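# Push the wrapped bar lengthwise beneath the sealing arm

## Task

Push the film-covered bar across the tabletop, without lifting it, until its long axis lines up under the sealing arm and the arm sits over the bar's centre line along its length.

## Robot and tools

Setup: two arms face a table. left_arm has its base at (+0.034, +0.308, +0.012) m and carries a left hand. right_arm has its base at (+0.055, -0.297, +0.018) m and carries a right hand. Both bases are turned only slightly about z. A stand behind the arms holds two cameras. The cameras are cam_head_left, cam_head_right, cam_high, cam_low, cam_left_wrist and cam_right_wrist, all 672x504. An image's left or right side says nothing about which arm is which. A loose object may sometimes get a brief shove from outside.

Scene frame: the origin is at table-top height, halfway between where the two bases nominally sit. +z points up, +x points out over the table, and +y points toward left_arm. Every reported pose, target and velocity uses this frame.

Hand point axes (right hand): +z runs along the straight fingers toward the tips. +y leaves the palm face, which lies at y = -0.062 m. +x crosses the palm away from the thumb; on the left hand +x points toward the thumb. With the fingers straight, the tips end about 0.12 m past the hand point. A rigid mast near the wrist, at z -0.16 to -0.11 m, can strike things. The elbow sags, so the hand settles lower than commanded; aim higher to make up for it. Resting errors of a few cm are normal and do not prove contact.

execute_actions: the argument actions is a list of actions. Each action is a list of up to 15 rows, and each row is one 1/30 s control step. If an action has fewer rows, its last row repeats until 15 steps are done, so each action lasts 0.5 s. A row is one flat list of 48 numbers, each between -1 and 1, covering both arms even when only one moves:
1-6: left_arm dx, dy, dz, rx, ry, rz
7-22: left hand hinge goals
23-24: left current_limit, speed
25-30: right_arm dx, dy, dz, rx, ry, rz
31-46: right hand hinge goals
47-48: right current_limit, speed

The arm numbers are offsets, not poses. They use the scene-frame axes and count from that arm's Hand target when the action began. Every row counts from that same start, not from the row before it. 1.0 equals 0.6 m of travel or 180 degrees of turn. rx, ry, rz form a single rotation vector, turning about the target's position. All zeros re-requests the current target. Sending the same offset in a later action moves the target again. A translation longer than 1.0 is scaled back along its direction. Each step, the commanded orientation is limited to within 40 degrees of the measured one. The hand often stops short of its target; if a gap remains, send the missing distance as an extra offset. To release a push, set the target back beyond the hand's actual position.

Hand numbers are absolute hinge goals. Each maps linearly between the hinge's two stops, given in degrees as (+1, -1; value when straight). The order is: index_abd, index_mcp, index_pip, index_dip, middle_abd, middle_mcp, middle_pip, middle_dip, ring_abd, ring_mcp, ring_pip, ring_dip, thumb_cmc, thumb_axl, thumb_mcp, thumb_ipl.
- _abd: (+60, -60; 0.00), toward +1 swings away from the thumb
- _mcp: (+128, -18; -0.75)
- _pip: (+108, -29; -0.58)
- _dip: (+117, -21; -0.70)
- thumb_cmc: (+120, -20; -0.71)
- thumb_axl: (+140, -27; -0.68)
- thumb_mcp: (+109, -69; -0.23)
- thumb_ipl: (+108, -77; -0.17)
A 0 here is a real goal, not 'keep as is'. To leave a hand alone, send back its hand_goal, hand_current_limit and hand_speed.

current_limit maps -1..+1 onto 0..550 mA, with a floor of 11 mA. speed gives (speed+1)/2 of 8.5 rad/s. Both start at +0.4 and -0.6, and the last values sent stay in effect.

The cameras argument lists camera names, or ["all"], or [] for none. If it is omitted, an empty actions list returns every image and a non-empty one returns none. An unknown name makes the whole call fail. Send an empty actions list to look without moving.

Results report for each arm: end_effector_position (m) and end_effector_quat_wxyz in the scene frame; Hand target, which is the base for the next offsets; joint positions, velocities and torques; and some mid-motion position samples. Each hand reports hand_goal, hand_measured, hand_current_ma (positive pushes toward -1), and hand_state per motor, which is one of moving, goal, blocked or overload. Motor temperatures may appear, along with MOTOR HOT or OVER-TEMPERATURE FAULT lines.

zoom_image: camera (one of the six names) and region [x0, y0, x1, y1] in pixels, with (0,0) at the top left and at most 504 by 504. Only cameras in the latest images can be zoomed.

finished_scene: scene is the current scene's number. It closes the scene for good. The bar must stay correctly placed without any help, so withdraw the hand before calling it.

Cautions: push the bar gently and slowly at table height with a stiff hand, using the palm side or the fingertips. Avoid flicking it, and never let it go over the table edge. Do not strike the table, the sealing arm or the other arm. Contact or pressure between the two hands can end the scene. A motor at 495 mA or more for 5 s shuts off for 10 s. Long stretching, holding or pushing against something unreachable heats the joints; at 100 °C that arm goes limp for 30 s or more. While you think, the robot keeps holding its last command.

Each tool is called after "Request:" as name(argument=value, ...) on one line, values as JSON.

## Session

Request:
execute_actions(actions=[])

Scene clock: 0.00 s.
left_arm: end_effector_position=(+0.5703, +0.3241, +0.2582) hand_goal=(+0.000, -0.754, -0.576, -0.696, +0.000, -0.754, -0.576, -0.696, +0.000, -0.754, -0.576, -0.696, -0.714, -0.678, -0.226, -0.168) hand_measured=(+0.000, -0.754, -0.576, -0.696, +0.000, -0.754, -0.576, -0.696, +0.000, -0.754, -0.576, -0.696, -0.714, -0.678, -0.226, -0.168) hand_current_ma=(+0, +0, +0, +0, +0, +0, +0, +0, +0, +0, +0, +0, +0, +0, +0, +0) hand_state=(goal, goal, goal, goal, goal, goal, goal, goal, goal, goal, goal, goal, goal, goal, goal, goal) hand_current_limit=0.40 hand_speed=-0.60 end_effector_quat_wxyz=(+0.620, +0.204, +0.751, -0.096) | right_arm: end_effector_position=(+0.2813, +0.0409, +0.2328) hand_goal=(+0.000, -0.754, -0.576, -0.696, +0.000, -0.754, -0.576, -0.696, +0.000, -0.754, -0.576, -0.696, -0.714, -0.678, -0.226, -0.168) hand_measured=(+0.000, -0.754, -0.576, -0.696, +0.000, -0.754, -0.576, -0.696, +0.000, -0.754, -0.576, -0.696, -0.714, -0.678, -0.226, -0.168) hand_current_ma=(+0, +0, +0, +0, +0, +0, +0, +0, +0, +0, +0, +0, +0, +0, +0, +0) hand_state=(goal, goal, goal, goal, goal, goal, goal, goal, goal, goal, goal, goal, goal, goal, goal, goal) hand_current_limit=0.40 hand_speed=-0.60 end_effector_quat_wxyz=(-0.287, +0.270, +0.795, +0.460)
Joint positions: left_arm=[0.041 1.2 0.665 0.301 0.421 -1.362] | right_arm=[0.633 0.919 0.467 -0.352 -0.964 0.18]
Joint velocities: within noise
Joint torques (N m): no reading
Motor temperatures (°C): left_arm=[34 32 35 34 34 32] | right_arm=[37 37 34 36 36 32]
Heat: left arm: hottest elbow 35 °C; right arm: hottest waist 37 °C.
Hand target: left_arm +0.5778, +0.3242, +0.2807; +0.636, +0.206, +0.738, -0.091 | right_arm +0.2858, +0.0443, +0.2435; -0.283, +0.265, +0.794, +0.468

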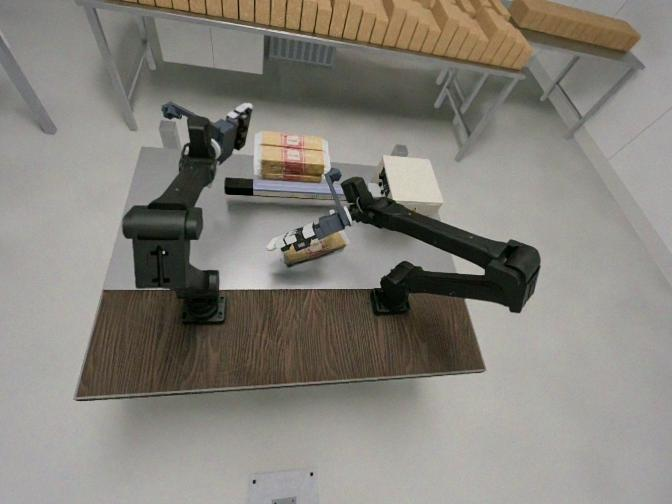

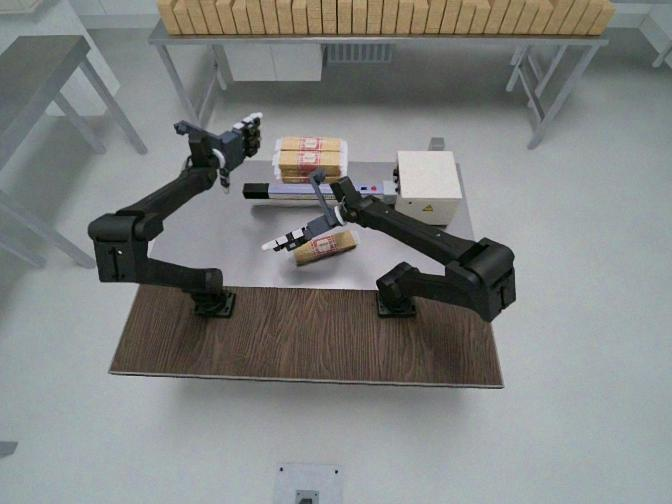

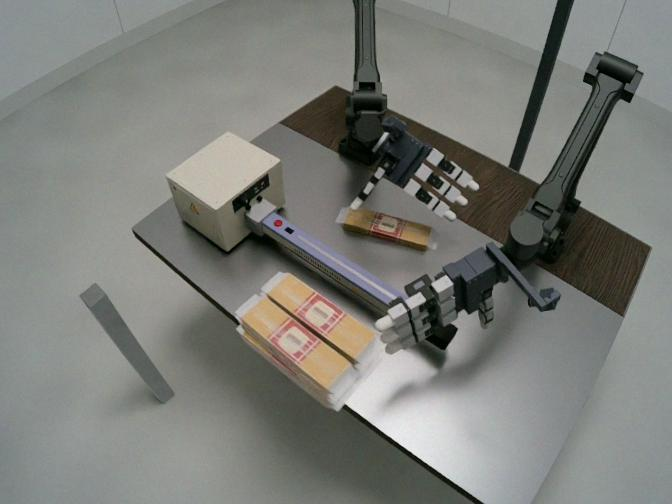

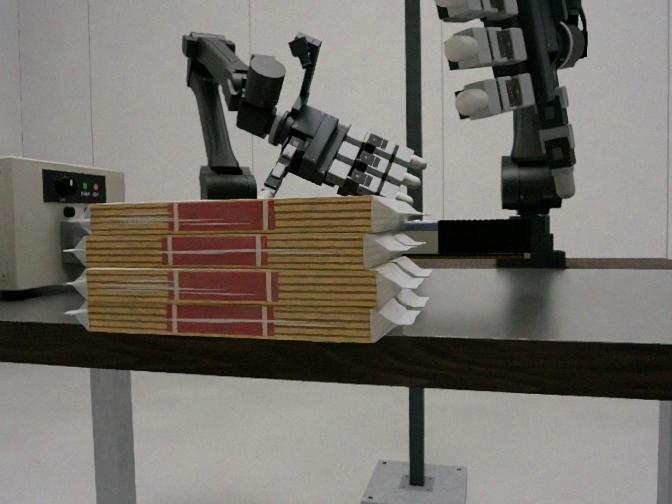

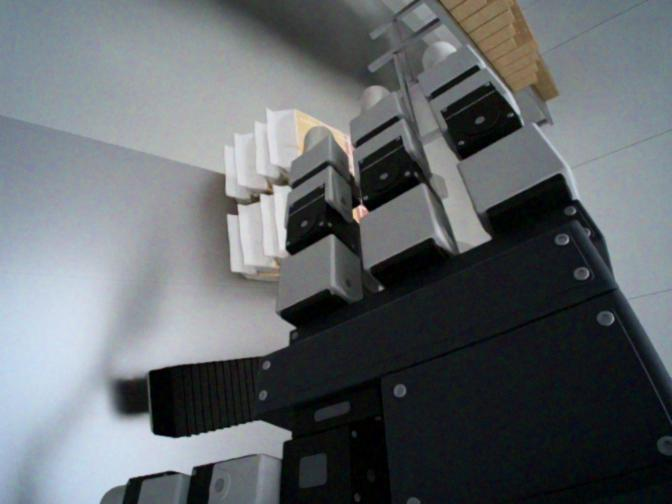

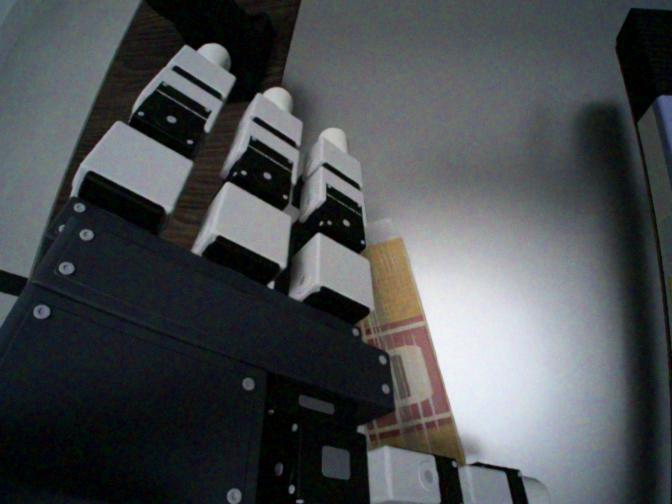

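Request:
zoom_image(camera="cam_high", region=[230, 180, 470, 370])

Request:
zoom_image(camera="cam_head_right", region=[220, 150, 420, 290])

Request:
zoom_image(camera="cam_head_left", region=[210, 150, 410, 290])

Scaled by 2.100 from the camera's 672x504 image, which has a finer 960x720 frame.

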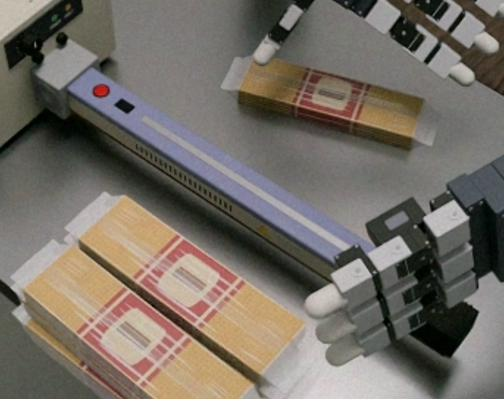

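Scaled by 2.520 from the camera's 672x504 image, which has a finer 960x720 frame.

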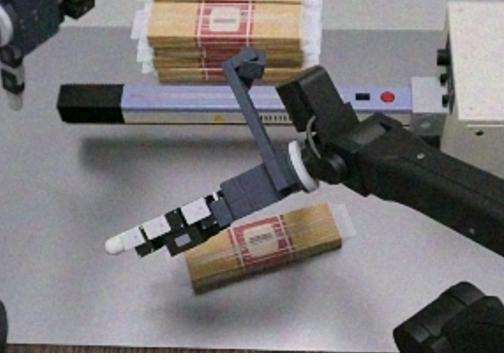

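Scaled by 2.520 from the camera's 672x504 image, which has a finer 960x720 frame.

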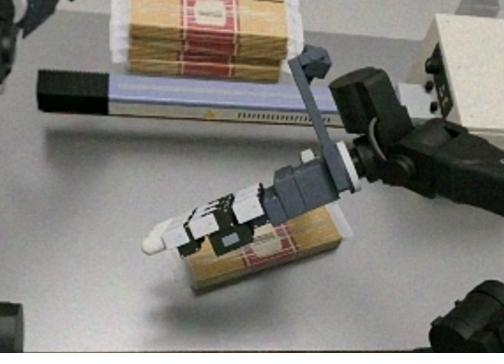

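Request:
execute_actions(actions=[[[0,0,0,0,0,0,0,-0.754,-0.576,-0.696,0,-0.754,-0.576,-0.696,0,-0.754,-0.576,-0.696,-0.714,-0.678,-0.226,-0.168,0.4,-0.6,-0.0417,-0.033,0.05,-0.0673,-0.0202,-0.0896,0,-0.754,-0.576,-0.696,0,-0.754,-0.576,-0.696,0,-0.754,-0.576,-0.696,-0.714,-0.678,-0.226,-0.168,0.4,-0.6]],[[0,0,0,0,0,0,0,-0.754,-0.576,-0.696,0,-0.754,-0.576,-0.696,0,-0.754,-0.576,-0.696,-0.714,-0.678,-0.226,-0.168,0.4,-0.6,-0.039,-0.041,0.01,-0.0673,-0.0202,-0.0896,0,-0.754,-0.576,-0.696,0,-0.754,-0.576,-0.696,0,-0.754,-0.576,-0.696,-0.714,-0.678,-0.226,-0.168,0.4,-0.6]]], cameras=["cam_high"])

Scene clock: 13.80 s.
left_arm: end_effector_position=(+0.5703, +0.3241, +0.2582) hand_goal=(+0.000, -0.754, -0.576, -0.696, +0.000, -0.754, -0.576, -0.696, +0.000, -0.754, -0.576, -0.696, -0.714, -0.678, -0.226, -0.168) hand_measured=(-0.002, -0.754, -0.576, -0.696, -0.002, -0.754, -0.576, -0.696, -0.002, -0.754, -0.576, -0.696, -0.714, -0.678, -0.226, -0.168) hand_current_ma=(-1, +1, -1, +0, -1, +1, -1, +0, -1, +1, -1, +0, +0, +1, +0, +0) hand_state=(goal, goal, goal, goal, goal, goal, goal, goal, goal, goal, goal, goal, goal, goal, goal, goal) hand_current_limit=0.40 hand_speed=-0.60 end_effector_quat_wxyz=(+0.620, +0.204, +0.751, -0.096) | right_arm: end_effector_position=(+0.2371, -0.0077, +0.2558) hand_goal=(+0.000, -0.754, -0.576, -0.696, +0.000, -0.754, -0.576, -0.696, +0.000, -0.754, -0.576, -0.696, -0.714, -0.678, -0.226, -0.168) hand_measured=(-0.002, -0.758, -0.576, -0.696, -0.002, -0.758, -0.576, -0.696, -0.002, -0.758, -0.576, -0.696, -0.716, -0.678, -0.224, -0.168) hand_current_ma=(-7, -19, -3, +0, -8, -16, -3, +0, -6, -19, -3, +0, -13, +4, +16, +2) hand_state=(goal, goal, goal, goal, goal, goal, goal, goal, goal, goal, goal, goal, goal, goal, goal, goal) hand_current_limit=0.40 hand_speed=-0.60 end_effector_quat_wxyz=(-0.026, +0.493, +0.793, +0.357)
Joint positions: left_arm=[0.041 1.2 0.665 0.301 0.421 -1.362] | right_arm=[1.267 0.639 0.572 -0.784 0.149 0.799]
Joint torques (N m): left_arm=[-0.62 -6.77 11.95 2.93 0.17 0.08] | right_arm=[-0.73 -1.14 14.74 1.17 0.25 0.04]
Heat: left arm: hottest elbow 37 °C; right arm: hottest waist 37 °C.
Hand target: left_arm +0.5778, +0.3242, +0.2807; +0.636, +0.206, +0.738, -0.091 | right_arm +0.2374, -0.0001, +0.2793; -0.031, +0.497, +0.785, +0.368
Off the commanded pose: left_arm 0.024 m, 2 deg | right_arm 0.025 m, 2 deg.
Step readings (end_effector_position of left_arm | right_arm):
0: (+0.5703, +0.3241, +0.2582) | (+0.2813, +0.0409, +0.2328)
1: (+0.5703, +0.3241, +0.2582) | (+0.2825, +0.0405, +0.2322)
2: (+0.5703, +0.3241, +0.2582) | (+0.2859, +0.0382, +0.2297)
4: (+0.5703, +0.3241, +0.2582) | (+0.2893, +0.0297, +0.2309)
8: (+0.5703, +0.3241, +0.2582) | (+0.2697, +0.0205, +0.2597)
15: (+0.5703, +0.3241, +0.2582) | (+0.2558, +0.0187, +0.2570)
16: (+0.5703, +0.3241, +0.2582) | (+0.2570, +0.0174, +0.2538)
17: (+0.5703, +0.3241, +0.2582) | (+0.2603, +0.0130, +0.2499)
19: (+0.5703, +0.3241, +0.2582) | (+0.2621, +0.0013, +0.2453)
23: (+0.5703, +0.3241, +0.2582) | (+0.2443, -0.0059, +0.2500)
30: (+0.5703, +0.3241, +0.2582) | (+0.2349, -0.0028, +0.2643)
Images, in order (width x height): cam_high 672x504.

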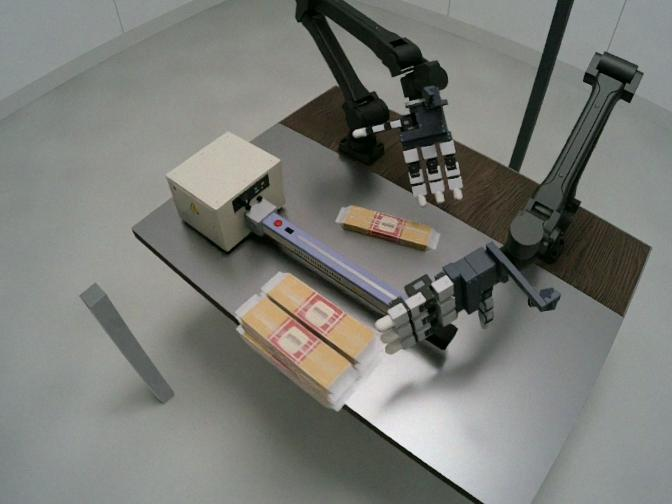

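Request:
execute_actions(actions=[[[0,0,0,0,0,0,0,-0.754,-0.576,-0.696,0,-0.754,-0.576,-0.696,0,-0.754,-0.576,-0.696,-0.714,-0.678,-0.226,-0.168,0.4,-0.6,-0.044,-0.038,0,-0.0673,-0.0202,-0.0896,0,-0.754,-0.576,-0.696,0,-0.754,-0.576,-0.696,0,-0.754,-0.576,-0.696,-0.714,-0.678,-0.226,-0.168,0.4,-0.6]],[[0,0,0,0,0,0,0,-0.754,-0.576,-0.696,0,-0.754,-0.576,-0.696,0,-0.754,-0.576,-0.696,-0.714,-0.678,-0.226,-0.168,0.4,-0.6,-0.044,-0.038,-0.02,-0.06,-0.018,-0.08,0,-0.754,-0.576,-0.696,0,-0.754,-0.576,-0.696,0,-0.754,-0.576,-0.696,-0.714,-0.678,-0.226,-0.168,0.4,-0.6]]], cameras=["cam_high"])

Request:
zoom_image(camera="cam_high", region=[250, 150, 500, 350])

Scene clock: 16.67 s.
left_arm: end_effector_position=(+0.5703, +0.3241, +0.2582) hand_goal=(+0.000, -0.754, -0.576, -0.696, +0.000, -0.754, -0.576, -0.696, +0.000, -0.754, -0.576, -0.696, -0.714, -0.678, -0.226, -0.168) hand_measured=(-0.002, -0.754, -0.576, -0.696, -0.002, -0.754, -0.576, -0.696, -0.002, -0.754, -0.576, -0.696, -0.714, -0.678, -0.226, -0.168) hand_current_ma=(-1, +1, -1, +0, -1, +1, -1, +0, -1, +1, -1, +0, +0, +1, +0, +0) hand_state=(goal, goal, goal, goal, goal, goal, goal, goal, goal, goal, goal, goal, goal, goal, goal, goal) hand_current_limit=0.40 hand_speed=-0.60 end_effector_quat_wxyz=(+0.620, +0.204, +0.751, -0.096) | right_arm: end_effector_position=(+0.1844, -0.0532, +0.2562) hand_goal=(+0.000, -0.754, -0.576, -0.696, +0.000, -0.754, -0.576, -0.696, +0.000, -0.754, -0.576, -0.696, -0.714, -0.678, -0.226, -0.168) hand_measured=(-0.002, -0.758, -0.576, -0.696, -0.002, -0.758, -0.576, -0.696, -0.002, -0.758, -0.576, -0.696, -0.718, -0.678, -0.222, -0.168) hand_current_ma=(-5, -23, -3, +0, -7, -20, -3, +0, -5, -24, -3, +0, -14, +4, +20, +2) hand_state=(goal, goal, goal, goal, goal, goal, goal, goal, goal, goal, goal, goal, goal, goal, goal, goal) hand_current_limit=0.40 hand_speed=-0.60 end_effector_quat_wxyz=(+0.217, +0.646, +0.696, +0.228)
Joint positions: left_arm=[0.041 1.2 0.665 0.301 0.421 -1.362] | right_arm=[1.696 1.055 0.807 -1.404 0.636 1.695]
Joint torques (N m): left_arm=[-0.73 -6.65 11.93 2.96 0.17 0.08] | right_arm=[-1.67 -3.78 12.07 -0.28 0.54 0.08]
Motor temperatures (°C): left_arm=[34 33 37 34 34 32] | right_arm=[37 37 39 36 37 32]
Heat: left arm: hottest elbow 37 °C; right arm: hottest elbow 39 °C.
Hand target: left_arm +0.5778, +0.3242, +0.2807; +0.636, +0.206, +0.738, -0.091 | right_arm +0.1846, -0.0456, +0.2674; +0.210, +0.658, +0.685, +0.230
Off the commanded pose: left_arm 0.024 m, 2 deg | right_arm 0.014 m, 2 deg.
Step readings (end_effector_position of left_arm | right_arm):
0: (+0.5703, +0.3241, +0.2582) | (+0.2371, -0.0078, +0.2558)
1: (+0.5703, +0.3241, +0.2582) | (+0.2379, -0.0090, +0.2564)
2: (+0.5703, +0.3241, +0.2582) | (+0.2406, -0.0142, +0.2587)
4: (+0.5703, +0.3241, +0.2582) | (+0.2383, -0.0238, +0.2642)
8: (+0.5703, +0.3241, +0.2582) | (+0.2168, -0.0217, +0.2694)
15: (+0.5703, +0.3241, +0.2582) | (+0.2108, -0.0237, +0.2621)
16: (+0.5703, +0.3241, +0.2582) | (+0.2115, -0.0259, +0.2612)
17: (+0.5703, +0.3241, +0.2582) | (+0.2121, -0.0298, +0.2628)
19: (+0.5703, +0.3241, +0.2582) | (+0.2083, -0.0371, +0.2662)
23: (+0.5703, +0.3241, +0.2582) | (+0.1909, -0.0392, +0.2603)
30: (+0.5703, +0.3241, +0.2582) | (+0.1856, -0.0478, +0.2527)
Images, in order (width x height): cam_high 672x504.

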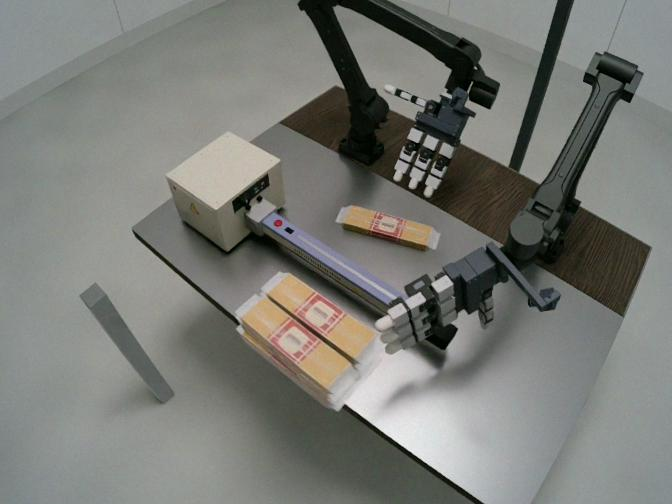

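Scaled by 2.016 from the camera's 672x504 image, which has a finer 960x720 frame.

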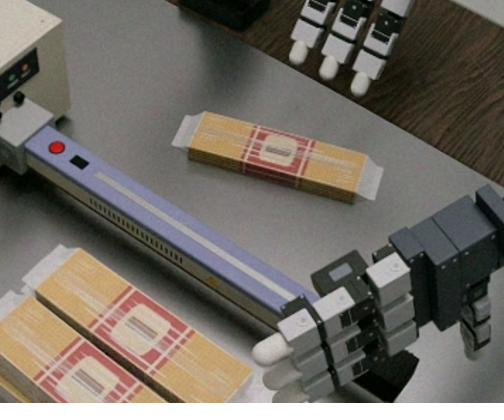

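Request:
execute_actions(actions=[[[0,0,0,0,0,0,0,-0.754,-0.576,-0.696,0,-0.754,-0.576,-0.696,0,-0.754,-0.576,-0.696,-0.714,-0.678,-0.226,-0.168,0.4,-0.6,-0.005,0,-0.08,0,0,0,0,-0.754,-0.576,-0.696,0,-0.754,-0.576,-0.696,0,-0.754,-0.576,-0.696,-0.714,-0.678,-0.226,-0.168,0.4,-0.6]],[[0,0,0,0,0,0,0,-0.754,-0.576,-0.696,0,-0.754,-0.576,-0.696,0,-0.754,-0.576,-0.696,-0.714,-0.678,-0.226,-0.168,0.4,-0.6,0,0,-0.065,0,0,0,0,-0.754,-0.576,-0.696,0,-0.754,-0.576,-0.696,0,-0.754,-0.576,-0.696,-0.714,-0.678,-0.226,-0.168,0.4,-0.6]]], cameras=["cam_high"])

Request:
zoom_image(camera="cam_high", region=[320, 150, 470, 270])

Scene clock: 19.87 s.
left_arm: end_effector_position=(+0.5703, +0.3241, +0.2582) hand_goal=(+0.000, -0.754, -0.576, -0.696, +0.000, -0.754, -0.576, -0.696, +0.000, -0.754, -0.576, -0.696, -0.714, -0.678, -0.226, -0.168) hand_measured=(-0.002, -0.754, -0.576, -0.696, -0.002, -0.754, -0.576, -0.696, -0.002, -0.754, -0.576, -0.696, -0.714, -0.678, -0.226, -0.168) hand_current_ma=(-1, +1, -1, +0, -1, +1, -1, +0, -1, +1, -1, +0, +0, +1, +0, +0) hand_state=(goal, goal, goal, goal, goal, goal, goal, goal, goal, goal, goal, goal, goal, goal, goal, goal) hand_current_limit=0.40 hand_speed=-0.60 end_effector_quat_wxyz=(+0.620, +0.204, +0.751, -0.096) | right_arm: end_effector_position=(+0.1823, -0.0471, +0.1836) hand_goal=(+0.000, -0.754, -0.576, -0.696, +0.000, -0.754, -0.576, -0.696, +0.000, -0.754, -0.576, -0.696, -0.714, -0.678, -0.226, -0.168) hand_measured=(-0.002, -0.758, -0.576, -0.696, -0.002, -0.758, -0.576, -0.696, -0.002, -0.758, -0.576, -0.696, -0.718, -0.678, -0.222, -0.168) hand_current_ma=(-5, -23, -3, +0, -6, -20, -3, +0, -5, -24, -3, +0, -15, +4, +20, +2) hand_state=(goal, goal, goal, goal, goal, goal, goal, goal, goal, goal, goal, goal, goal, goal, goal, goal) hand_current_limit=0.40 hand_speed=-0.60 end_effector_quat_wxyz=(+0.211, +0.656, +0.687, +0.230)
Joint positions: left_arm=[0.041 1.2 0.665 0.301 0.421 -1.362] | right_arm=[1.696 1.162 0.681 -1.167 0.631 1.72]
Joint torques (N m): left_arm=[-0.73 -6.65 11.95 2.95 0.17 0.06] | right_arm=[-0.56 -5.71 8.03 0.53 0.72 0.04]
Heat: left arm: hottest elbow 38 °C; right arm: hottest elbow 39 °C.
Hand target: left_arm +0.5778, +0.3242, +0.2807; +0.636, +0.206, +0.738, -0.091 | right_arm +0.1816, -0.0457, +0.1805; +0.210, +0.658, +0.685, +0.231
Off the commanded pose: left_arm 0.024 m, 2 deg | right_arm 0.003 m, 0 deg.
Step readings (end_effector_position of left_arm | right_arm):
0: (+0.5703, +0.3241, +0.2582) | (+0.1844, -0.0533, +0.2562)
1: (+0.5703, +0.3241, +0.2582) | (+0.1844, -0.0533, +0.2561)
2: (+0.5703, +0.3241, +0.2582) | (+0.1841, -0.0524, +0.2555)
4: (+0.5703, +0.3241, +0.2582) | (+0.1834, -0.0493, +0.2507)
8: (+0.5703, +0.3241, +0.2582) | (+0.1826, -0.0471, +0.2341)
15: (+0.5703, +0.3241, +0.2582) | (+0.1825, -0.0477, +0.2231)
16: (+0.5703, +0.3241, +0.2582) | (+0.1824, -0.0472, +0.2228)
17: (+0.5703, +0.3241, +0.2582) | (+0.1823, -0.0465, +0.2210)
19: (+0.5703, +0.3241, +0.2582) | (+0.1821, -0.0458, +0.2129)
23: (+0.5703, +0.3241, +0.2582) | (+0.1826, -0.0488, +0.1933)
30: (+0.5703, +0.3241, +0.2582) | (+0.1824, -0.0480, +0.1838)
Images, in order (width x height): cam_high 672x504.

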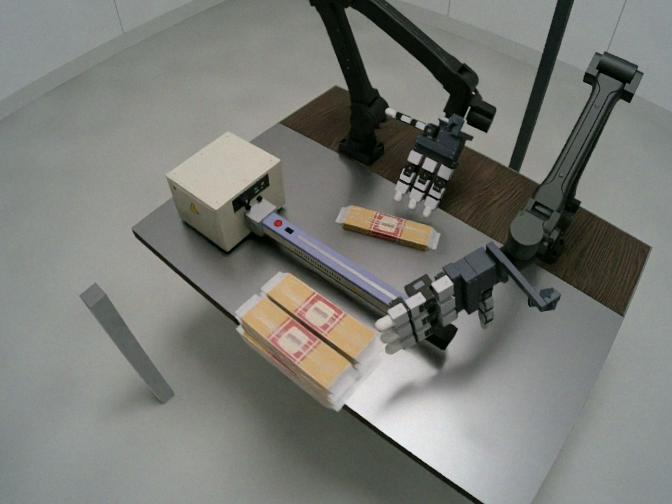

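Scaled by 3.360 from the camera's 672x504 image, which has a finer 960x720 frame.

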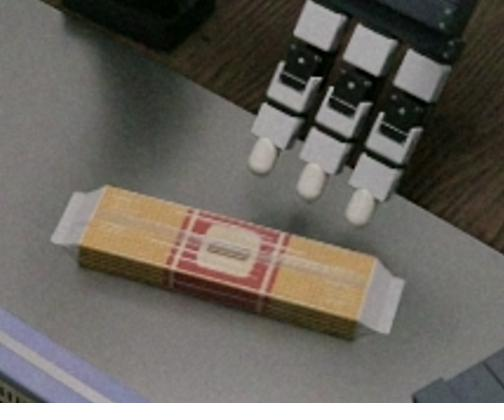

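Request:
execute_actions(actions=[[[0,0,0,0,0,0,0,-0.754,-0.576,-0.696,0,-0.754,-0.576,-0.696,0,-0.754,-0.576,-0.696,-0.714,-0.678,-0.226,-0.168,0.4,-0.6,0,0,-0.042,0,0,0,0,-0.754,-0.576,-0.696,0,-0.754,-0.576,-0.696,0,-0.754,-0.576,-0.696,-0.714,-0.678,-0.226,-0.168,0.4,-0.6]],[[0,0,0,0,0,0,0,-0.754,-0.576,-0.696,0,-0.754,-0.576,-0.696,0,-0.754,-0.576,-0.696,-0.714,-0.678,-0.226,-0.168,0.4,-0.6,0.033,-0.003,0,0,0,0,0,-0.754,-0.576,-0.696,0,-0.754,-0.576,-0.696,0,-0.754,-0.576,-0.696,-0.714,-0.678,-0.226,-0.168,0.4,-0.6]],[[0,0,0,0,0,0,0,-0.754,-0.576,-0.696,0,-0.754,-0.576,-0.696,0,-0.754,-0.576,-0.696,-0.714,-0.678,-0.226,-0.168,0.4,-0.6,0.033,-0.003,0,0,0,0,0,-0.754,-0.576,-0.696,0,-0.754,-0.576,-0.696,0,-0.754,-0.576,-0.696,-0.714,-0.678,-0.226,-0.168,0.4,-0.6]]], cameras=["cam_high"])

Request:
zoom_image(camera="cam_high", region=[320, 150, 470, 270])

Scene clock: 24.50 s.
left_arm: end_effector_position=(+0.5703, +0.3241, +0.2582) hand_goal=(+0.000, -0.754, -0.576, -0.696, +0.000, -0.754, -0.576, -0.696, +0.000, -0.754, -0.576, -0.696, -0.714, -0.678, -0.226, -0.168) hand_measured=(-0.002, -0.754, -0.576, -0.696, -0.002, -0.754, -0.576, -0.696, -0.002, -0.754, -0.576, -0.696, -0.714, -0.678, -0.226, -0.168) hand_current_ma=(-1, +1, -1, +0, -1, +1, -1, +0, -1, +1, -1, +0, +0, +1, +0, +0) hand_state=(goal, goal, goal, goal, goal, goal, goal, goal, goal, goal, goal, goal, goal, goal, goal, goal) hand_current_limit=0.40 hand_speed=-0.60 end_effector_quat_wxyz=(+0.620, +0.204, +0.751, -0.096) | right_arm: end_effector_position=(+0.2189, -0.0487, +0.1556) hand_goal=(+0.000, -0.754, -0.576, -0.696, +0.000, -0.754, -0.576, -0.696, +0.000, -0.754, -0.576, -0.696, -0.714, -0.678, -0.226, -0.168) hand_measured=(-0.002, -0.758, -0.576, -0.696, -0.002, -0.758, -0.576, -0.696, -0.002, -0.764, -0.580, -0.696, -0.718, -0.678, -0.222, -0.168) hand_current_ma=(-5, -23, -3, +0, -6, -20, -3, +0, -8, -53, -17, -2, -15, +4, +20, +2) hand_state=(goal, goal, goal, goal, goal, goal, goal, goal, goal, goal, goal, goal, goal, goal, goal, goal) hand_current_limit=0.40 hand_speed=-0.60 end_effector_quat_wxyz=(+0.212, +0.658, +0.685, +0.229)
Joint positions: left_arm=[0.041 1.2 0.665 0.301 0.421 -1.362] | right_arm=[1.558 1.178 0.609 -0.985 0.634 1.557]
Joint torques (N m): left_arm=[-0.79 -6.77 11.96 2.92 0.18 0.08] | right_arm=[-1.26 -7.06 7.34 0.68 0.76 -0.18]
Heat: left arm: hottest elbow 38 °C; right arm: hottest elbow 39 °C.
Hand target: left_arm +0.5778, +0.3242, +0.2807; +0.636, +0.206, +0.738, -0.091 | right_arm +0.2212, -0.0493, +0.1553; +0.210, +0.658, +0.685, +0.231
Off the commanded pose: left_arm 0.024 m, 2 deg | right_arm 0.002 m, 0 deg.
Step readings (end_effector_position of left_arm | right_arm):
0: (+0.5703, +0.3241, +0.2582) | (+0.1823, -0.0471, +0.1835)
1: (+0.5703, +0.3241, +0.2582) | (+0.1822, -0.0469, +0.1834)
2: (+0.5703, +0.3241, +0.2582) | (+0.1822, -0.0465, +0.1824)
4: (+0.5703, +0.3241, +0.2582) | (+0.1820, -0.0455, +0.1776)
8: (+0.5703, +0.3241, +0.2582) | (+0.1821, -0.0465, +0.1654)
15: (+0.5703, +0.3241, +0.2582) | (+0.1822, -0.0467, +0.1594)
16: (+0.5703, +0.3241, +0.2582) | (+0.1821, -0.0464, +0.1593)
17: (+0.5703, +0.3241, +0.2582) | (+0.1825, -0.0460, +0.1589)
19: (+0.5703, +0.3241, +0.2582) | (+0.1857, -0.0457, +0.1576)
23: (+0.5703, +0.3241, +0.2582) | (+0.1953, -0.0485, +0.1555)
30: (+0.5703, +0.3241, +0.2582) | (+0.1988, -0.0484, +0.1549)
31: (+0.5703, +0.3241, +0.2582) | (+0.1990, -0.0481, +0.1549)
32: (+0.5703, +0.3241, +0.2582) | (+0.1999, -0.0477, +0.1547)
34: (+0.5703, +0.3241, +0.2582) | (+0.2041, -0.0476, +0.1550)
38: (+0.5703, +0.3241, +0.2582) | (+0.2147, -0.0509, +0.1557)
45: (+0.5703, +0.3241, +0.2582) | (+0.2186, -0.0499, +0.1555)
Images, in order (width x height): cam_high 672x504.

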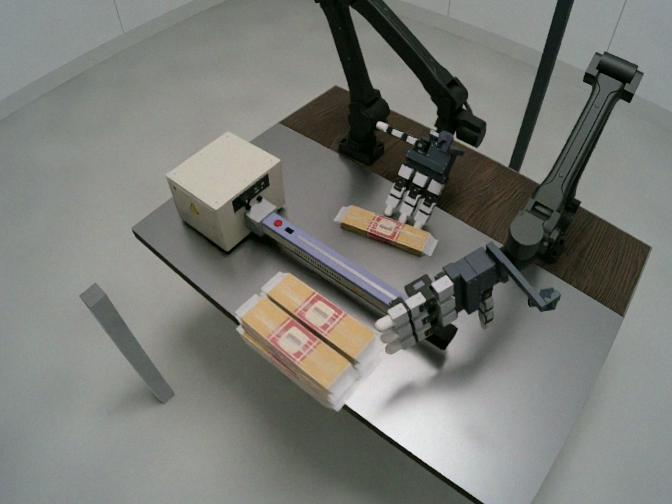

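Scaled by 3.360 from the camera's 672x504 image, which has a finer 960x720 frame.

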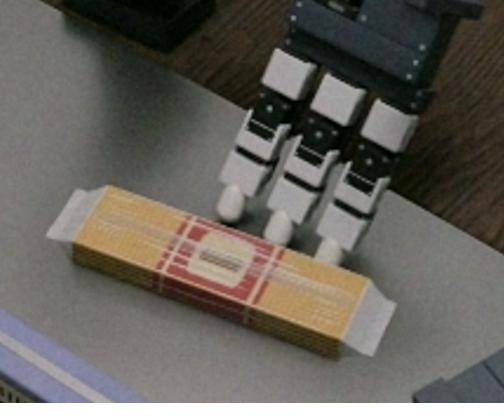

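Request:
execute_actions(actions=[[[0,0,0,0,0,0,0,-0.754,-0.576,-0.696,0,-0.754,-0.576,-0.696,0,-0.754,-0.576,-0.696,-0.714,-0.678,-0.226,-0.168,0.4,-0.6,0.033,-0.003,0,0,0,0,0,-0.754,-0.576,-0.696,0,-0.754,-0.576,-0.696,0,-0.754,-0.576,-0.696,-0.714,-0.678,-0.226,-0.168,0.4,-0.6]],[[0,0,0,0,0,0,0,-0.754,-0.576,-0.696,0,-0.754,-0.576,-0.696,0,-0.754,-0.576,-0.696,-0.714,-0.678,-0.226,-0.168,0.4,-0.6,0.033,-0.003,0,0,0,0,0,-0.754,-0.576,-0.696,0,-0.754,-0.576,-0.696,0,-0.754,-0.576,-0.696,-0.714,-0.678,-0.226,-0.168,0.4,-0.6]],[[0,0,0,0,0,0,0,-0.754,-0.576,-0.696,0,-0.754,-0.576,-0.696,0,-0.754,-0.576,-0.696,-0.714,-0.678,-0.226,-0.168,0.4,-0.6,0.033,-0.003,0,0,0,0,0,-0.754,-0.576,-0.696,0,-0.754,-0.576,-0.696,0,-0.754,-0.576,-0.696,-0.714,-0.678,-0.226,-0.168,0.4,-0.6]]], cameras=["cam_high"])

Request:
zoom_image(camera="cam_high", region=[270, 170, 470, 330])

Scene clock: 27.50 s.
left_arm: end_effector_position=(+0.5703, +0.3241, +0.2582) hand_goal=(+0.000, -0.754, -0.576, -0.696, +0.000, -0.754, -0.576, -0.696, +0.000, -0.754, -0.576, -0.696, -0.714, -0.678, -0.226, -0.168) hand_measured=(-0.002, -0.754, -0.576, -0.696, -0.002, -0.754, -0.576, -0.696, -0.002, -0.754, -0.576, -0.696, -0.714, -0.678, -0.226, -0.168) hand_current_ma=(-1, +1, -1, +0, -1, +1, -1, +0, -1, +1, -1, +0, +0, +1, +0, +0) hand_state=(goal, goal, goal, goal, goal, goal, goal, goal, goal, goal, goal, goal, goal, goal, goal, goal) hand_current_limit=0.40 hand_speed=-0.60 end_effector_quat_wxyz=(+0.620, +0.204, +0.751, -0.096) | right_arm: end_effector_position=(+0.2787, -0.0550, +0.1558) hand_goal=(+0.000, -0.754, -0.576, -0.696, +0.000, -0.754, -0.576, -0.696, +0.000, -0.754, -0.576, -0.696, -0.714, -0.678, -0.226, -0.168) hand_measured=(-0.002, -0.764, -0.580, -0.696, -0.002, -0.762, -0.578, -0.696, -0.004, -0.758, -0.578, -0.698, -0.718, -0.678, -0.222, -0.168) hand_current_ma=(-5, -49, -14, +0, -4, -36, -9, +0, -19, -16, -7, -5, -15, +4, +20, +2) hand_state=(goal, goal, goal, goal, goal, goal, goal, goal, goal, goal, goal, goal, goal, goal, goal, goal) hand_current_limit=0.40 hand_speed=-0.60 end_effector_quat_wxyz=(+0.214, +0.659, +0.684, +0.227)
Joint positions: left_arm=[0.041 1.2 0.665 0.301 0.421 -1.362] | right_arm=[1.329 1.142 0.58 -0.833 0.612 1.281]
Joint velocities: left_arm=[within noise] | right_arm=[-0.005 0.005 -0.002 -0.007 -0.154 -0.022]
Joint torques (N m): left_arm=[-0.56 -6.71 11.92 2.93 0.17 0.07] | right_arm=[-0.73 -5.77 7.82 1.22 0.57 -0.18]
Heat: left arm: hottest elbow 39 °C; right arm: hottest elbow 39 °C.
Hand target: left_arm +0.5778, +0.3242, +0.2807; +0.636, +0.206, +0.738, -0.091 | right_arm +0.2806, -0.0547, +0.1553; +0.210, +0.658, +0.685, +0.230
Off the commanded pose: left_arm 0.024 m, 2 deg | right_arm 0.002 m, 1 deg.
Step readings (end_effector_position of left_arm | right_arm):
0: (+0.5703, +0.3241, +0.2582) | (+0.2189, -0.0486, +0.1557)
1: (+0.5703, +0.3241, +0.2582) | (+0.2190, -0.0486, +0.1557)
2: (+0.5703, +0.3241, +0.2582) | (+0.2199, -0.0483, +0.1555)
4: (+0.5703, +0.3241, +0.2582) | (+0.2239, -0.0484, +0.1557)
8: (+0.5703, +0.3241, +0.2582) | (+0.2350, -0.0523, +0.1563)
15: (+0.5703, +0.3241, +0.2582) | (+0.2388, -0.0515, +0.1559)
16: (+0.5703, +0.3241, +0.2582) | (+0.2390, -0.0512, +0.1560)
17: (+0.5703, +0.3241, +0.2582) | (+0.2399, -0.0508, +0.1558)
19: (+0.5703, +0.3241, +0.2582) | (+0.2438, -0.0506, +0.1559)
23: (+0.5703, +0.3241, +0.2582) | (+0.2548, -0.0541, +0.1564)
30: (+0.5703, +0.3241, +0.2582) | (+0.2586, -0.0537, +0.1559)
31: (+0.5703, +0.3241, +0.2582) | (+0.2588, -0.0535, +0.1559)
32: (+0.5703, +0.3241, +0.2582) | (+0.2596, -0.0531, +0.1556)
34: (+0.5703, +0.3241, +0.2582) | (+0.2633, -0.0528, +0.1558)
38: (+0.5703, +0.3241, +0.2582) | (+0.2745, -0.0557, +0.1562)
45: (+0.5703, +0.3241, +0.2582) | (+0.2783, -0.0556, +0.1557)
Images, in order (width x height): cam_high 672x504.

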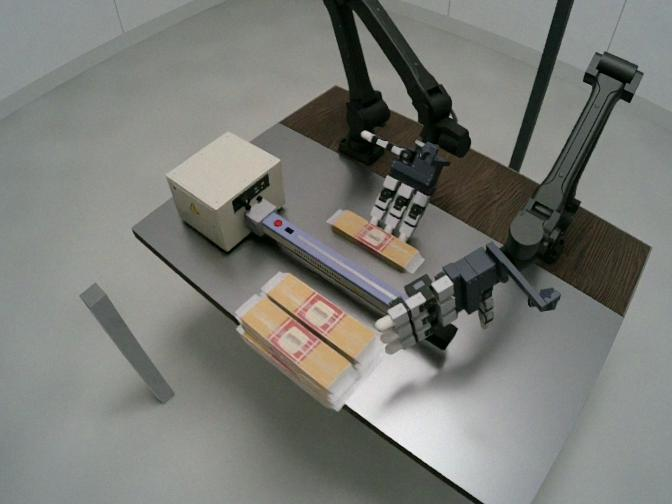

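Scaled by 2.520 from the camera's 672x504 image, which has a finer 960x720 frame.

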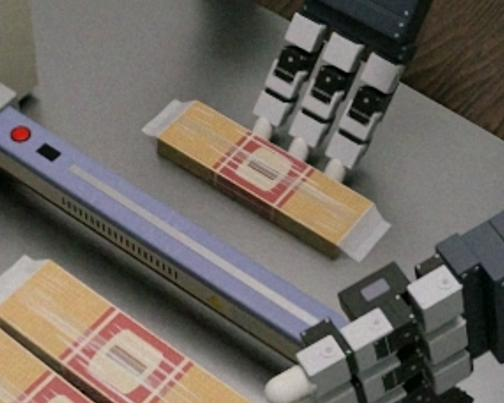

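Request:
execute_actions(actions=[[[0,0,0,0,0,0,0,-0.754,-0.576,-0.696,0,-0.754,-0.576,-0.696,0,-0.754,-0.576,-0.696,-0.714,-0.678,-0.226,-0.168,0.4,-0.6,0.033,-0.002,0,0,0,0,0,-0.754,-0.576,-0.696,0,-0.754,-0.576,-0.696,0,-0.754,-0.576,-0.696,-0.714,-0.678,-0.226,-0.168,0.4,-0.6]],[[0,0,0,0,0,0,0,-0.754,-0.576,-0.696,0,-0.754,-0.576,-0.696,0,-0.754,-0.576,-0.696,-0.714,-0.678,-0.226,-0.168,0.4,-0.6,0.033,-0.002,0,0,0,0,0,-0.754,-0.576,-0.696,0,-0.754,-0.576,-0.696,0,-0.754,-0.576,-0.696,-0.714,-0.678,-0.226,-0.168,0.4,-0.6]],[[0,0,0,0,0,0,0,-0.754,-0.576,-0.696,0,-0.754,-0.576,-0.696,0,-0.754,-0.576,-0.696,-0.714,-0.678,-0.226,-0.168,0.4,-0.6,0.033,-0.001,0,0,0,0,0,-0.754,-0.576,-0.696,0,-0.754,-0.576,-0.696,0,-0.754,-0.576,-0.696,-0.714,-0.678,-0.226,-0.168,0.4,-0.6]],[[0,0,0,0,0,0,0,-0.754,-0.576,-0.696,0,-0.754,-0.576,-0.696,0,-0.754,-0.576,-0.696,-0.714,-0.678,-0.226,-0.168,0.4,-0.6,0.033,-0.001,0,0,0,0,0,-0.754,-0.576,-0.696,0,-0.754,-0.576,-0.696,0,-0.754,-0.576,-0.696,-0.714,-0.678,-0.226,-0.168,0.4,-0.6]],[[0,0,0,0,0,0,0,-0.754,-0.576,-0.696,0,-0.754,-0.576,-0.696,0,-0.754,-0.576,-0.696,-0.714,-0.678,-0.226,-0.168,0.4,-0.6,0.033,-0.001,0,0,0,0,0,-0.754,-0.576,-0.696,0,-0.754,-0.576,-0.696,0,-0.754,-0.576,-0.696,-0.714,-0.678,-0.226,-0.168,0.4,-0.6]]], cameras=["cam_high", "cam_head_left"])

Request:
zoom_image(camera="cam_high", region=[270, 190, 430, 310])

Request:
zoom_image(camera="cam_head_left", region=[240, 160, 400, 240])

Scene clock: 35.03 s.
left_arm: end_effector_position=(+0.5703, +0.3241, +0.2582) hand_goal=(+0.000, -0.754, -0.576, -0.696, +0.000, -0.754, -0.576, -0.696, +0.000, -0.754, -0.576, -0.696, -0.714, -0.678, -0.226, -0.168) hand_measured=(-0.002, -0.754, -0.576, -0.696, -0.002, -0.754, -0.576, -0.696, -0.002, -0.754, -0.576, -0.696, -0.714, -0.678, -0.226, -0.168) hand_current_ma=(-1, +1, -1, +0, -1, +1, -1, +0, -1, +1, -1, +0, +0, +1, +0, +0) hand_state=(goal, goal, goal, goal, goal, goal, goal, goal, goal, goal, goal, goal, goal, goal, goal, goal) hand_current_limit=0.40 hand_speed=-0.60 end_effector_quat_wxyz=(+0.620, +0.204, +0.751, -0.096) | right_arm: end_effector_position=(+0.3692, -0.0649, +0.1570) hand_goal=(+0.000, -0.754, -0.576, -0.696, +0.000, -0.754, -0.576, -0.696, +0.000, -0.754, -0.576, -0.696, -0.714, -0.678, -0.226, -0.168) hand_measured=(+0.010, -0.764, -0.588, -0.706, +0.000, -0.764, -0.582, -0.698, -0.002, -0.760, -0.578, -0.698, -0.718, -0.678, -0.222, -0.168) hand_current_ma=(+38, -54, -54, -46, -1, -52, -24, -7, -6, -34, -6, -5, -15, +4, +20, +2) hand_state=(goal, goal, goal, goal, goal, goal, goal, goal, goal, goal, goal, goal, goal, goal, goal, goal) hand_current_limit=0.40 hand_speed=-0.60 end_effector_quat_wxyz=(+0.212, +0.655, +0.688, +0.231)
Joint positions: left_arm=[0.041 1.2 0.665 0.301 0.421 -1.362] | right_arm=[1.002 1.166 0.587 -0.601 0.517 0.894]
Joint torques (N m): left_arm=[-0.85 -6.77 11.96 2.93 0.18 0.07] | right_arm=[-2.55 -4.13 10.09 1.94 0.21 -0.16]
Heat: left arm: hottest elbow 39 °C; right arm: hottest elbow 39 °C.
Hand target: left_arm +0.5778, +0.3242, +0.2807; +0.636, +0.206, +0.738, -0.091 | right_arm +0.3796, -0.0590, +0.1552; +0.210, +0.658, +0.685, +0.230
Off the commanded pose: left_arm 0.024 m, 2 deg | right_arm 0.012 m, 1 deg.
Step readings (end_effector_position of left_arm | right_arm):
0: (+0.5703, +0.3241, +0.2582) | (+0.2787, -0.0550, +0.1558)
1: (+0.5703, +0.3241, +0.2582) | (+0.2788, -0.0548, +0.1558)
2: (+0.5703, +0.3241, +0.2582) | (+0.2795, -0.0545, +0.1557)
4: (+0.5703, +0.3241, +0.2582) | (+0.2834, -0.0544, +0.1557)
8: (+0.5703, +0.3241, +0.2582) | (+0.2942, -0.0570, +0.1567)
15: (+0.5703, +0.3241, +0.2582) | (+0.2981, -0.0560, +0.1569)
16: (+0.5703, +0.3241, +0.2582) | (+0.2983, -0.0557, +0.1569)
17: (+0.5703, +0.3241, +0.2582) | (+0.2991, -0.0556, +0.1563)
19: (+0.5703, +0.3241, +0.2582) | (+0.3030, -0.0558, +0.1563)
23: (+0.5703, +0.3241, +0.2582) | (+0.3134, -0.0587, +0.1572)
30: (+0.5703, +0.3241, +0.2582) | (+0.3175, -0.0584, +0.1578)
31: (+0.5703, +0.3241, +0.2582) | (+0.3177, -0.0582, +0.1577)
32: (+0.5703, +0.3241, +0.2582) | (+0.3185, -0.0577, +0.1574)
34: (+0.5703, +0.3241, +0.2582) | (+0.3222, -0.0580, +0.1571)
38: (+0.5703, +0.3241, +0.2582) | (+0.3323, -0.0617, +0.1581)
45: (+0.5703, +0.3241, +0.2582) | (+0.3361, -0.0614, +0.1575)
46: (+0.5703, +0.3241, +0.2582) | (+0.3363, -0.0613, +0.1574)
47: (+0.5703, +0.3241, +0.2582) | (+0.3370, -0.0612, +0.1571)
49: (+0.5703, +0.3241, +0.2582) | (+0.3404, -0.0616, +0.1570)
53: (+0.5703, +0.3241, +0.2582) | (+0.3493, -0.0643, +0.1570)
60: (+0.5703, +0.3241, +0.2582) | (+0.3520, -0.0637, +0.1569)
61: (+0.5703, +0.3241, +0.2582) | (+0.3521, -0.0635, +0.1567)
62: (+0.5703, +0.3241, +0.2582) | (+0.3528, -0.0634, +0.1565)
64: (+0.5703, +0.3241, +0.2582) | (+0.3555, -0.0634, +0.1571)
68: (+0.5703, +0.3241, +0.2582) | (+0.3649, -0.0652, +0.1576)
75: (+0.5703, +0.3241, +0.2582) | (+0.3691, -0.0654, +0.1571)
Images, in order (width x height): cam_head_left 672x504, cam_high 672x504.

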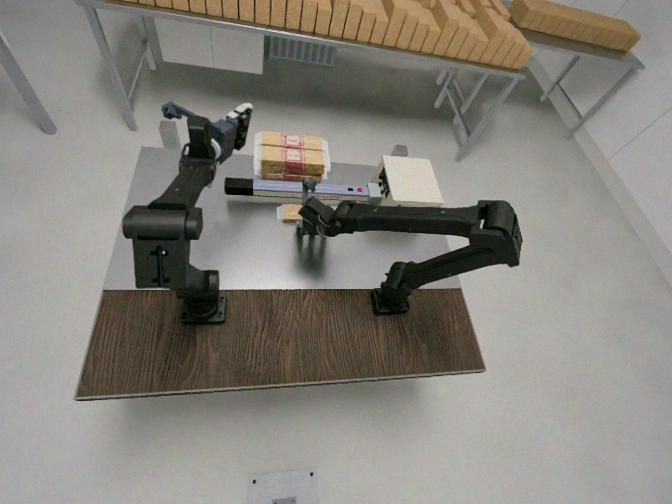

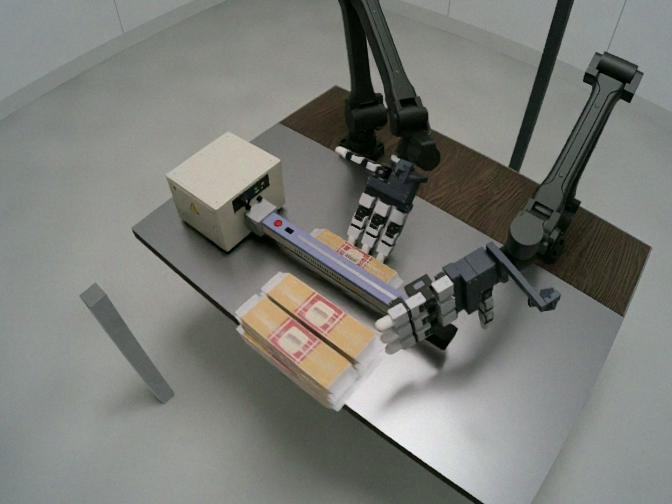

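Scaled by 3.150 from the camera's 672x504 image, which has a finer 960x720 frame.

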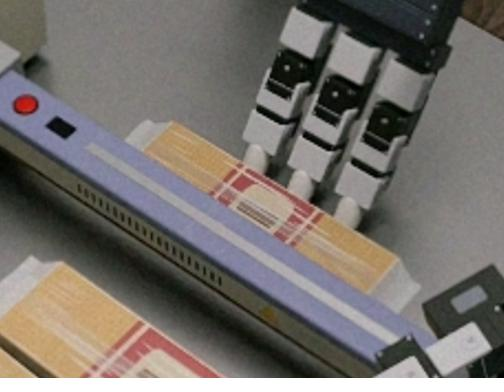

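Scaled by 3.150 from the camera's 672x504 image, which has a finer 960x720 frame.

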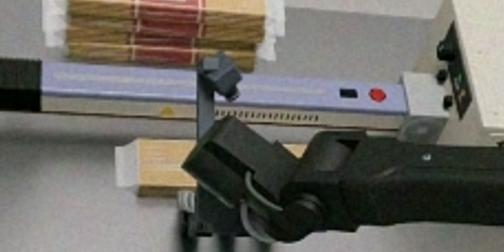

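Request:
execute_actions(actions=[[[0,0,0,0,0,0,0,-0.754,-0.576,-0.696,0,-0.754,-0.576,-0.696,0,-0.754,-0.576,-0.696,-0.714,-0.678,-0.226,-0.168,0.4,-0.6,0.033,0.001,0,0,0,0,0,-0.754,-0.576,-0.696,0,-0.754,-0.576,-0.696,0,-0.754,-0.576,-0.696,-0.714,-0.678,-0.226,-0.168,0.4,-0.6]],[[0,0,0,0,0,0,0,-0.754,-0.576,-0.696,0,-0.754,-0.576,-0.696,0,-0.754,-0.576,-0.696,-0.714,-0.678,-0.226,-0.168,0.4,-0.6,0.033,0.001,0,0,0,0,0,-0.754,-0.576,-0.696,0,-0.754,-0.576,-0.696,0,-0.754,-0.576,-0.696,-0.714,-0.678,-0.226,-0.168,0.4,-0.6]]], cameras=["cam_high", "cam_head_left"])

Request:
zoom_image(camera="cam_high", region=[280, 200, 440, 320])

Scene clock: 38.83 s.
left_arm: end_effector_position=(+0.5703, +0.3241, +0.2582) hand_goal=(+0.000, -0.754, -0.576, -0.696, +0.000, -0.754, -0.576, -0.696, +0.000, -0.754, -0.576, -0.696, -0.714, -0.678, -0.226, -0.168) hand_measured=(-0.002, -0.754, -0.576, -0.696, -0.002, -0.754, -0.576, -0.696, -0.002, -0.754, -0.576, -0.696, -0.714, -0.678, -0.226, -0.168) hand_current_ma=(-1, +1, -1, +0, -1, +1, -1, +0, -1, +1, -1, +0, +0, +1, +0, +0) hand_state=(goal, goal, goal, goal, goal, goal, goal, goal, goal, goal, goal, goal, goal, goal, goal, goal) hand_current_limit=0.40 hand_speed=-0.60 end_effector_quat_wxyz=(+0.620, +0.204, +0.751, -0.096) | right_arm: end_effector_position=(+0.4075, -0.0638, +0.1583) hand_goal=(+0.000, -0.754, -0.576, -0.696, +0.000, -0.754, -0.576, -0.696, +0.000, -0.754, -0.576, -0.696, -0.714, -0.678, -0.226, -0.168) hand_measured=(+0.000, -0.766, -0.590, -0.708, +0.000, -0.766, -0.582, -0.698, -0.002, -0.762, -0.578, -0.698, -0.718, -0.678, -0.222, -0.168) hand_current_ma=(+2, -61, -63, -54, -2, -55, -25, -9, -5, -35, -6, -5, -15, +4, +20, +2) hand_state=(goal, goal, goal, goal, goal, goal, goal, goal, goal, goal, goal, goal, goal, goal, goal, goal) hand_current_limit=0.40 hand_speed=-0.60 end_effector_quat_wxyz=(+0.212, +0.656, +0.687, +0.231)
Joint positions: left_arm=[0.041 1.2 0.665 0.301 0.421 -1.362] | right_arm=[0.895 1.224 0.63 -0.534 0.475 0.787]
Joint torques (N m): left_arm=[-0.73 -6.71 11.93 2.91 0.17 0.08] | right_arm=[-2.08 -5.25 10.29 2 0.1 -0.11]
Heat: left arm: hottest elbow 40 °C; right arm: hottest elbow 39 °C.
Hand target: left_arm +0.5778, +0.3242, +0.2807; +0.636, +0.206, +0.738, -0.091 | right_arm +0.4192, -0.0578, +0.1553; +0.210, +0.658, +0.685, +0.231
Off the commanded pose: left_arm 0.024 m, 2 deg | right_arm 0.014 m, 0 deg.
Step readings (end_effector_position of left_arm | right_arm):
0: (+0.5703, +0.3241, +0.2582) | (+0.3692, -0.0648, +0.1570)
1: (+0.5703, +0.3241, +0.2582) | (+0.3693, -0.0648, +0.1569)
2: (+0.5703, +0.3241, +0.2582) | (+0.3700, -0.0644, +0.1570)
4: (+0.5703, +0.3241, +0.2582) | (+0.3730, -0.0638, +0.1581)
8: (+0.5703, +0.3241, +0.2582) | (+0.3844, -0.0656, +0.1579)
15: (+0.5703, +0.3241, +0.2582) | (+0.3884, -0.0648, +0.1577)
16: (+0.5703, +0.3241, +0.2582) | (+0.3885, -0.0647, +0.1577)
17: (+0.5703, +0.3241, +0.2582) | (+0.3891, -0.0642, +0.1577)
19: (+0.5703, +0.3241, +0.2582) | (+0.3919, -0.0636, +0.1585)
23: (+0.5703, +0.3241, +0.2582) | (+0.4032, -0.0648, +0.1585)
30: (+0.5703, +0.3241, +0.2582) | (+0.4075, -0.0641, +0.1583)
Images, in order (width x height): cam_head_left 672x504, cam_high 672x504.

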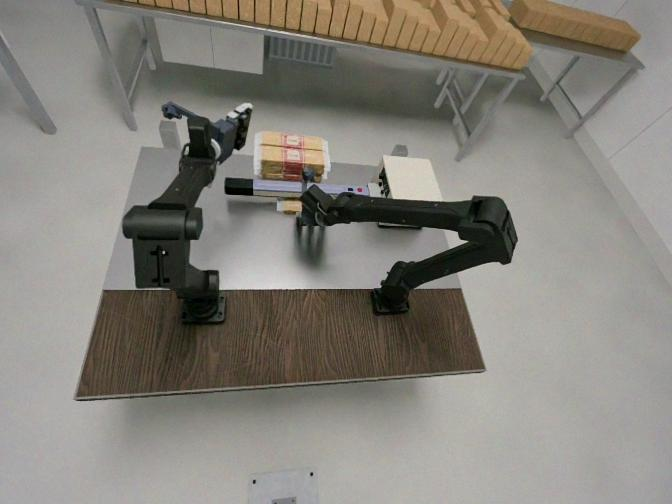

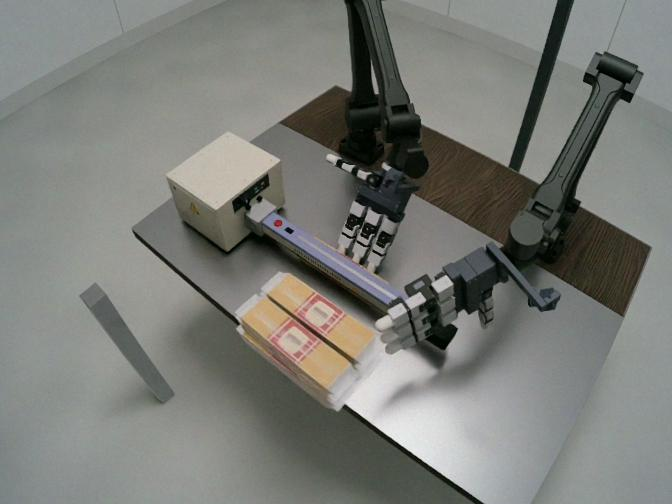

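Scaled by 3.150 from the camera's 672x504 image, which has a finer 960x720 frame.

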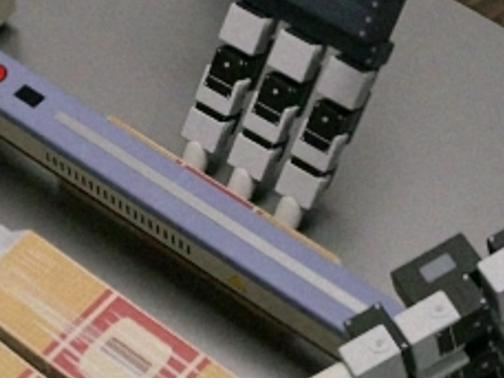

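Request:
execute_actions(actions=[[[0,0,0,0,0,0,0,-0.754,-0.576,-0.696,0,-0.754,-0.576,-0.696,0,-0.754,-0.576,-0.696,-0.714,-0.678,-0.226,-0.168,0.4,-0.6,0.033,0.001,0,0,0,0,0,-0.754,-0.576,-0.696,0,-0.754,-0.576,-0.696,0,-0.754,-0.576,-0.696,-0.714,-0.678,-0.226,-0.168,0.4,-0.6]]], cameras=["cam_high", "cam_head_left"])

Request:
zoom_image(camera="cam_high", region=[280, 220, 420, 325])

Request:
zoom_image(camera="cam_head_left", region=[220, 140, 380, 260])

Scene clock: 40.67 s.
left_arm: end_effector_position=(+0.5703, +0.3241, +0.2582) hand_goal=(+0.000, -0.754, -0.576, -0.696, +0.000, -0.754, -0.576, -0.696, +0.000, -0.754, -0.576, -0.696, -0.714, -0.678, -0.226, -0.168) hand_measured=(-0.002, -0.754, -0.576, -0.696, -0.002, -0.754, -0.576, -0.696, -0.002, -0.754, -0.576, -0.696, -0.714, -0.678, -0.226, -0.168) hand_current_ma=(-1, +1, -1, +0, -1, +1, -1, +0, -1, +1, -1, +0, +0, +1, +0, +0) hand_state=(goal, goal, goal, goal, goal, goal, goal, goal, goal, goal, goal, goal, goal, goal, goal, goal) hand_current_limit=0.40 hand_speed=-0.60 end_effector_quat_wxyz=(+0.620, +0.204, +0.751, -0.096) | right_arm: end_effector_position=(+0.4266, -0.0630, +0.1589) hand_goal=(+0.000, -0.754, -0.576, -0.696, +0.000, -0.754, -0.576, -0.696, +0.000, -0.754, -0.576, -0.696, -0.714, -0.678, -0.226, -0.168) hand_measured=(+0.000, -0.766, -0.590, -0.708, +0.000, -0.766, -0.582, -0.698, -0.002, -0.762, -0.578, -0.698, -0.718, -0.678, -0.222, -0.168) hand_current_ma=(-1, -61, -63, -57, -2, -56, -27, -10, -5, -35, -6, -5, -15, +4, +20, +2) hand_state=(goal, goal, goal, goal, goal, goal, goal, goal, goal, goal, goal, goal, goal, goal, goal, goal) hand_current_limit=0.40 hand_speed=-0.60 end_effector_quat_wxyz=(+0.212, +0.656, +0.686, +0.231)
Joint positions: left_arm=[0.041 1.2 0.665 0.301 0.421 -1.362] | right_arm=[0.848 1.256 0.656 -0.506 0.455 0.74]
Joint torques (N m): left_arm=[-0.62 -6.59 11.92 2.93 0.18 0.06] | right_arm=[-2.84 -5.54 10.5 1.92 0.06 -0.11]
Heat: left arm: hottest elbow 40 °C; right arm: hottest elbow 40 °C.
Hand target: left_arm +0.5778, +0.3242, +0.2807; +0.636, +0.206, +0.738, -0.091 | right_arm +0.4389, -0.0570, +0.1553; +0.210, +0.658, +0.685, +0.231
Off the commanded pose: left_arm 0.024 m, 2 deg | right_arm 0.014 m, 0 deg.
Step readings (end_effector_position of left_arm | right_arm):
0: (+0.5703, +0.3241, +0.2582) | (+0.4075, -0.0638, +0.1583)
1: (+0.5703, +0.3241, +0.2582) | (+0.4075, -0.0636, +0.1582)
2: (+0.5703, +0.3241, +0.2582) | (+0.4082, -0.0634, +0.1582)
4: (+0.5703, +0.3241, +0.2582) | (+0.4112, -0.0627, +0.1592)
8: (+0.5703, +0.3241, +0.2582) | (+0.4222, -0.0640, +0.1588)
15: (+0.5703, +0.3241, +0.2582) | (+0.4266, -0.0632, +0.1589)
Images, in order (width x height): cam_head_left 672x504, cam_high 672x504.

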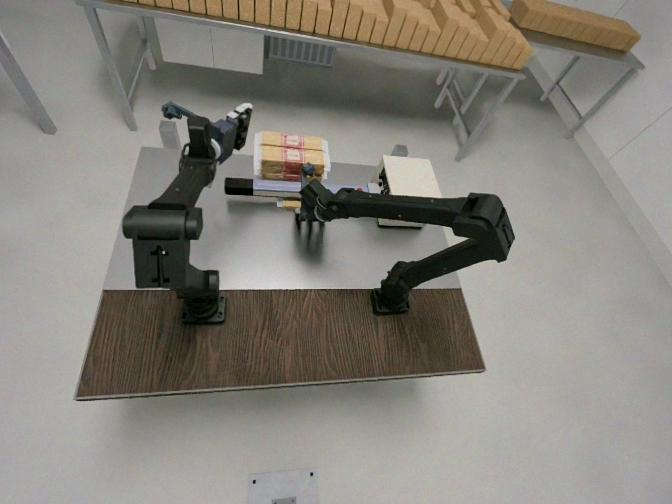

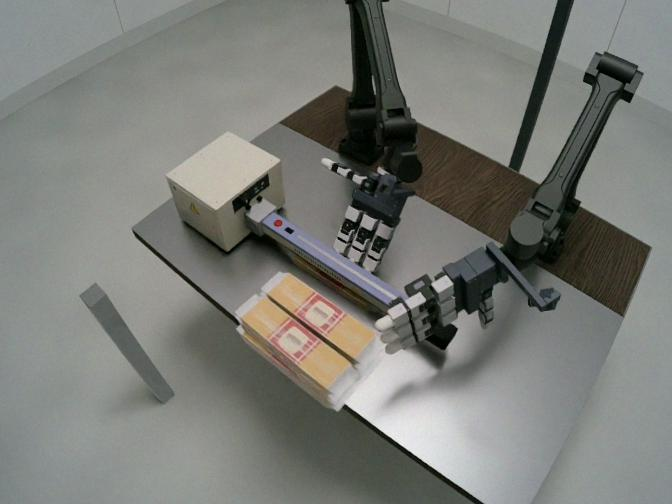

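Scaled by 3.600 from the camera's 672x504 image, which has a finer 960x720 frame.

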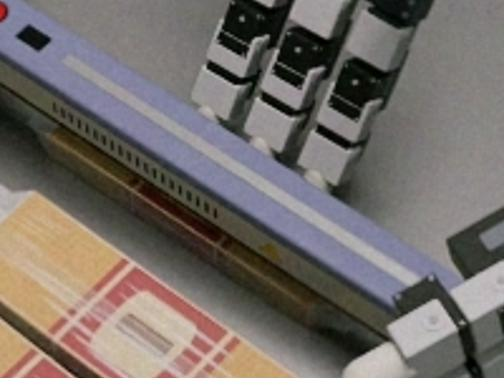

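Scaled by 3.150 from the camera's 672x504 image, which has a finer 960x720 frame.

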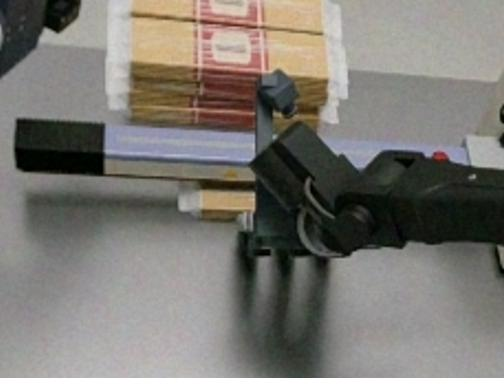

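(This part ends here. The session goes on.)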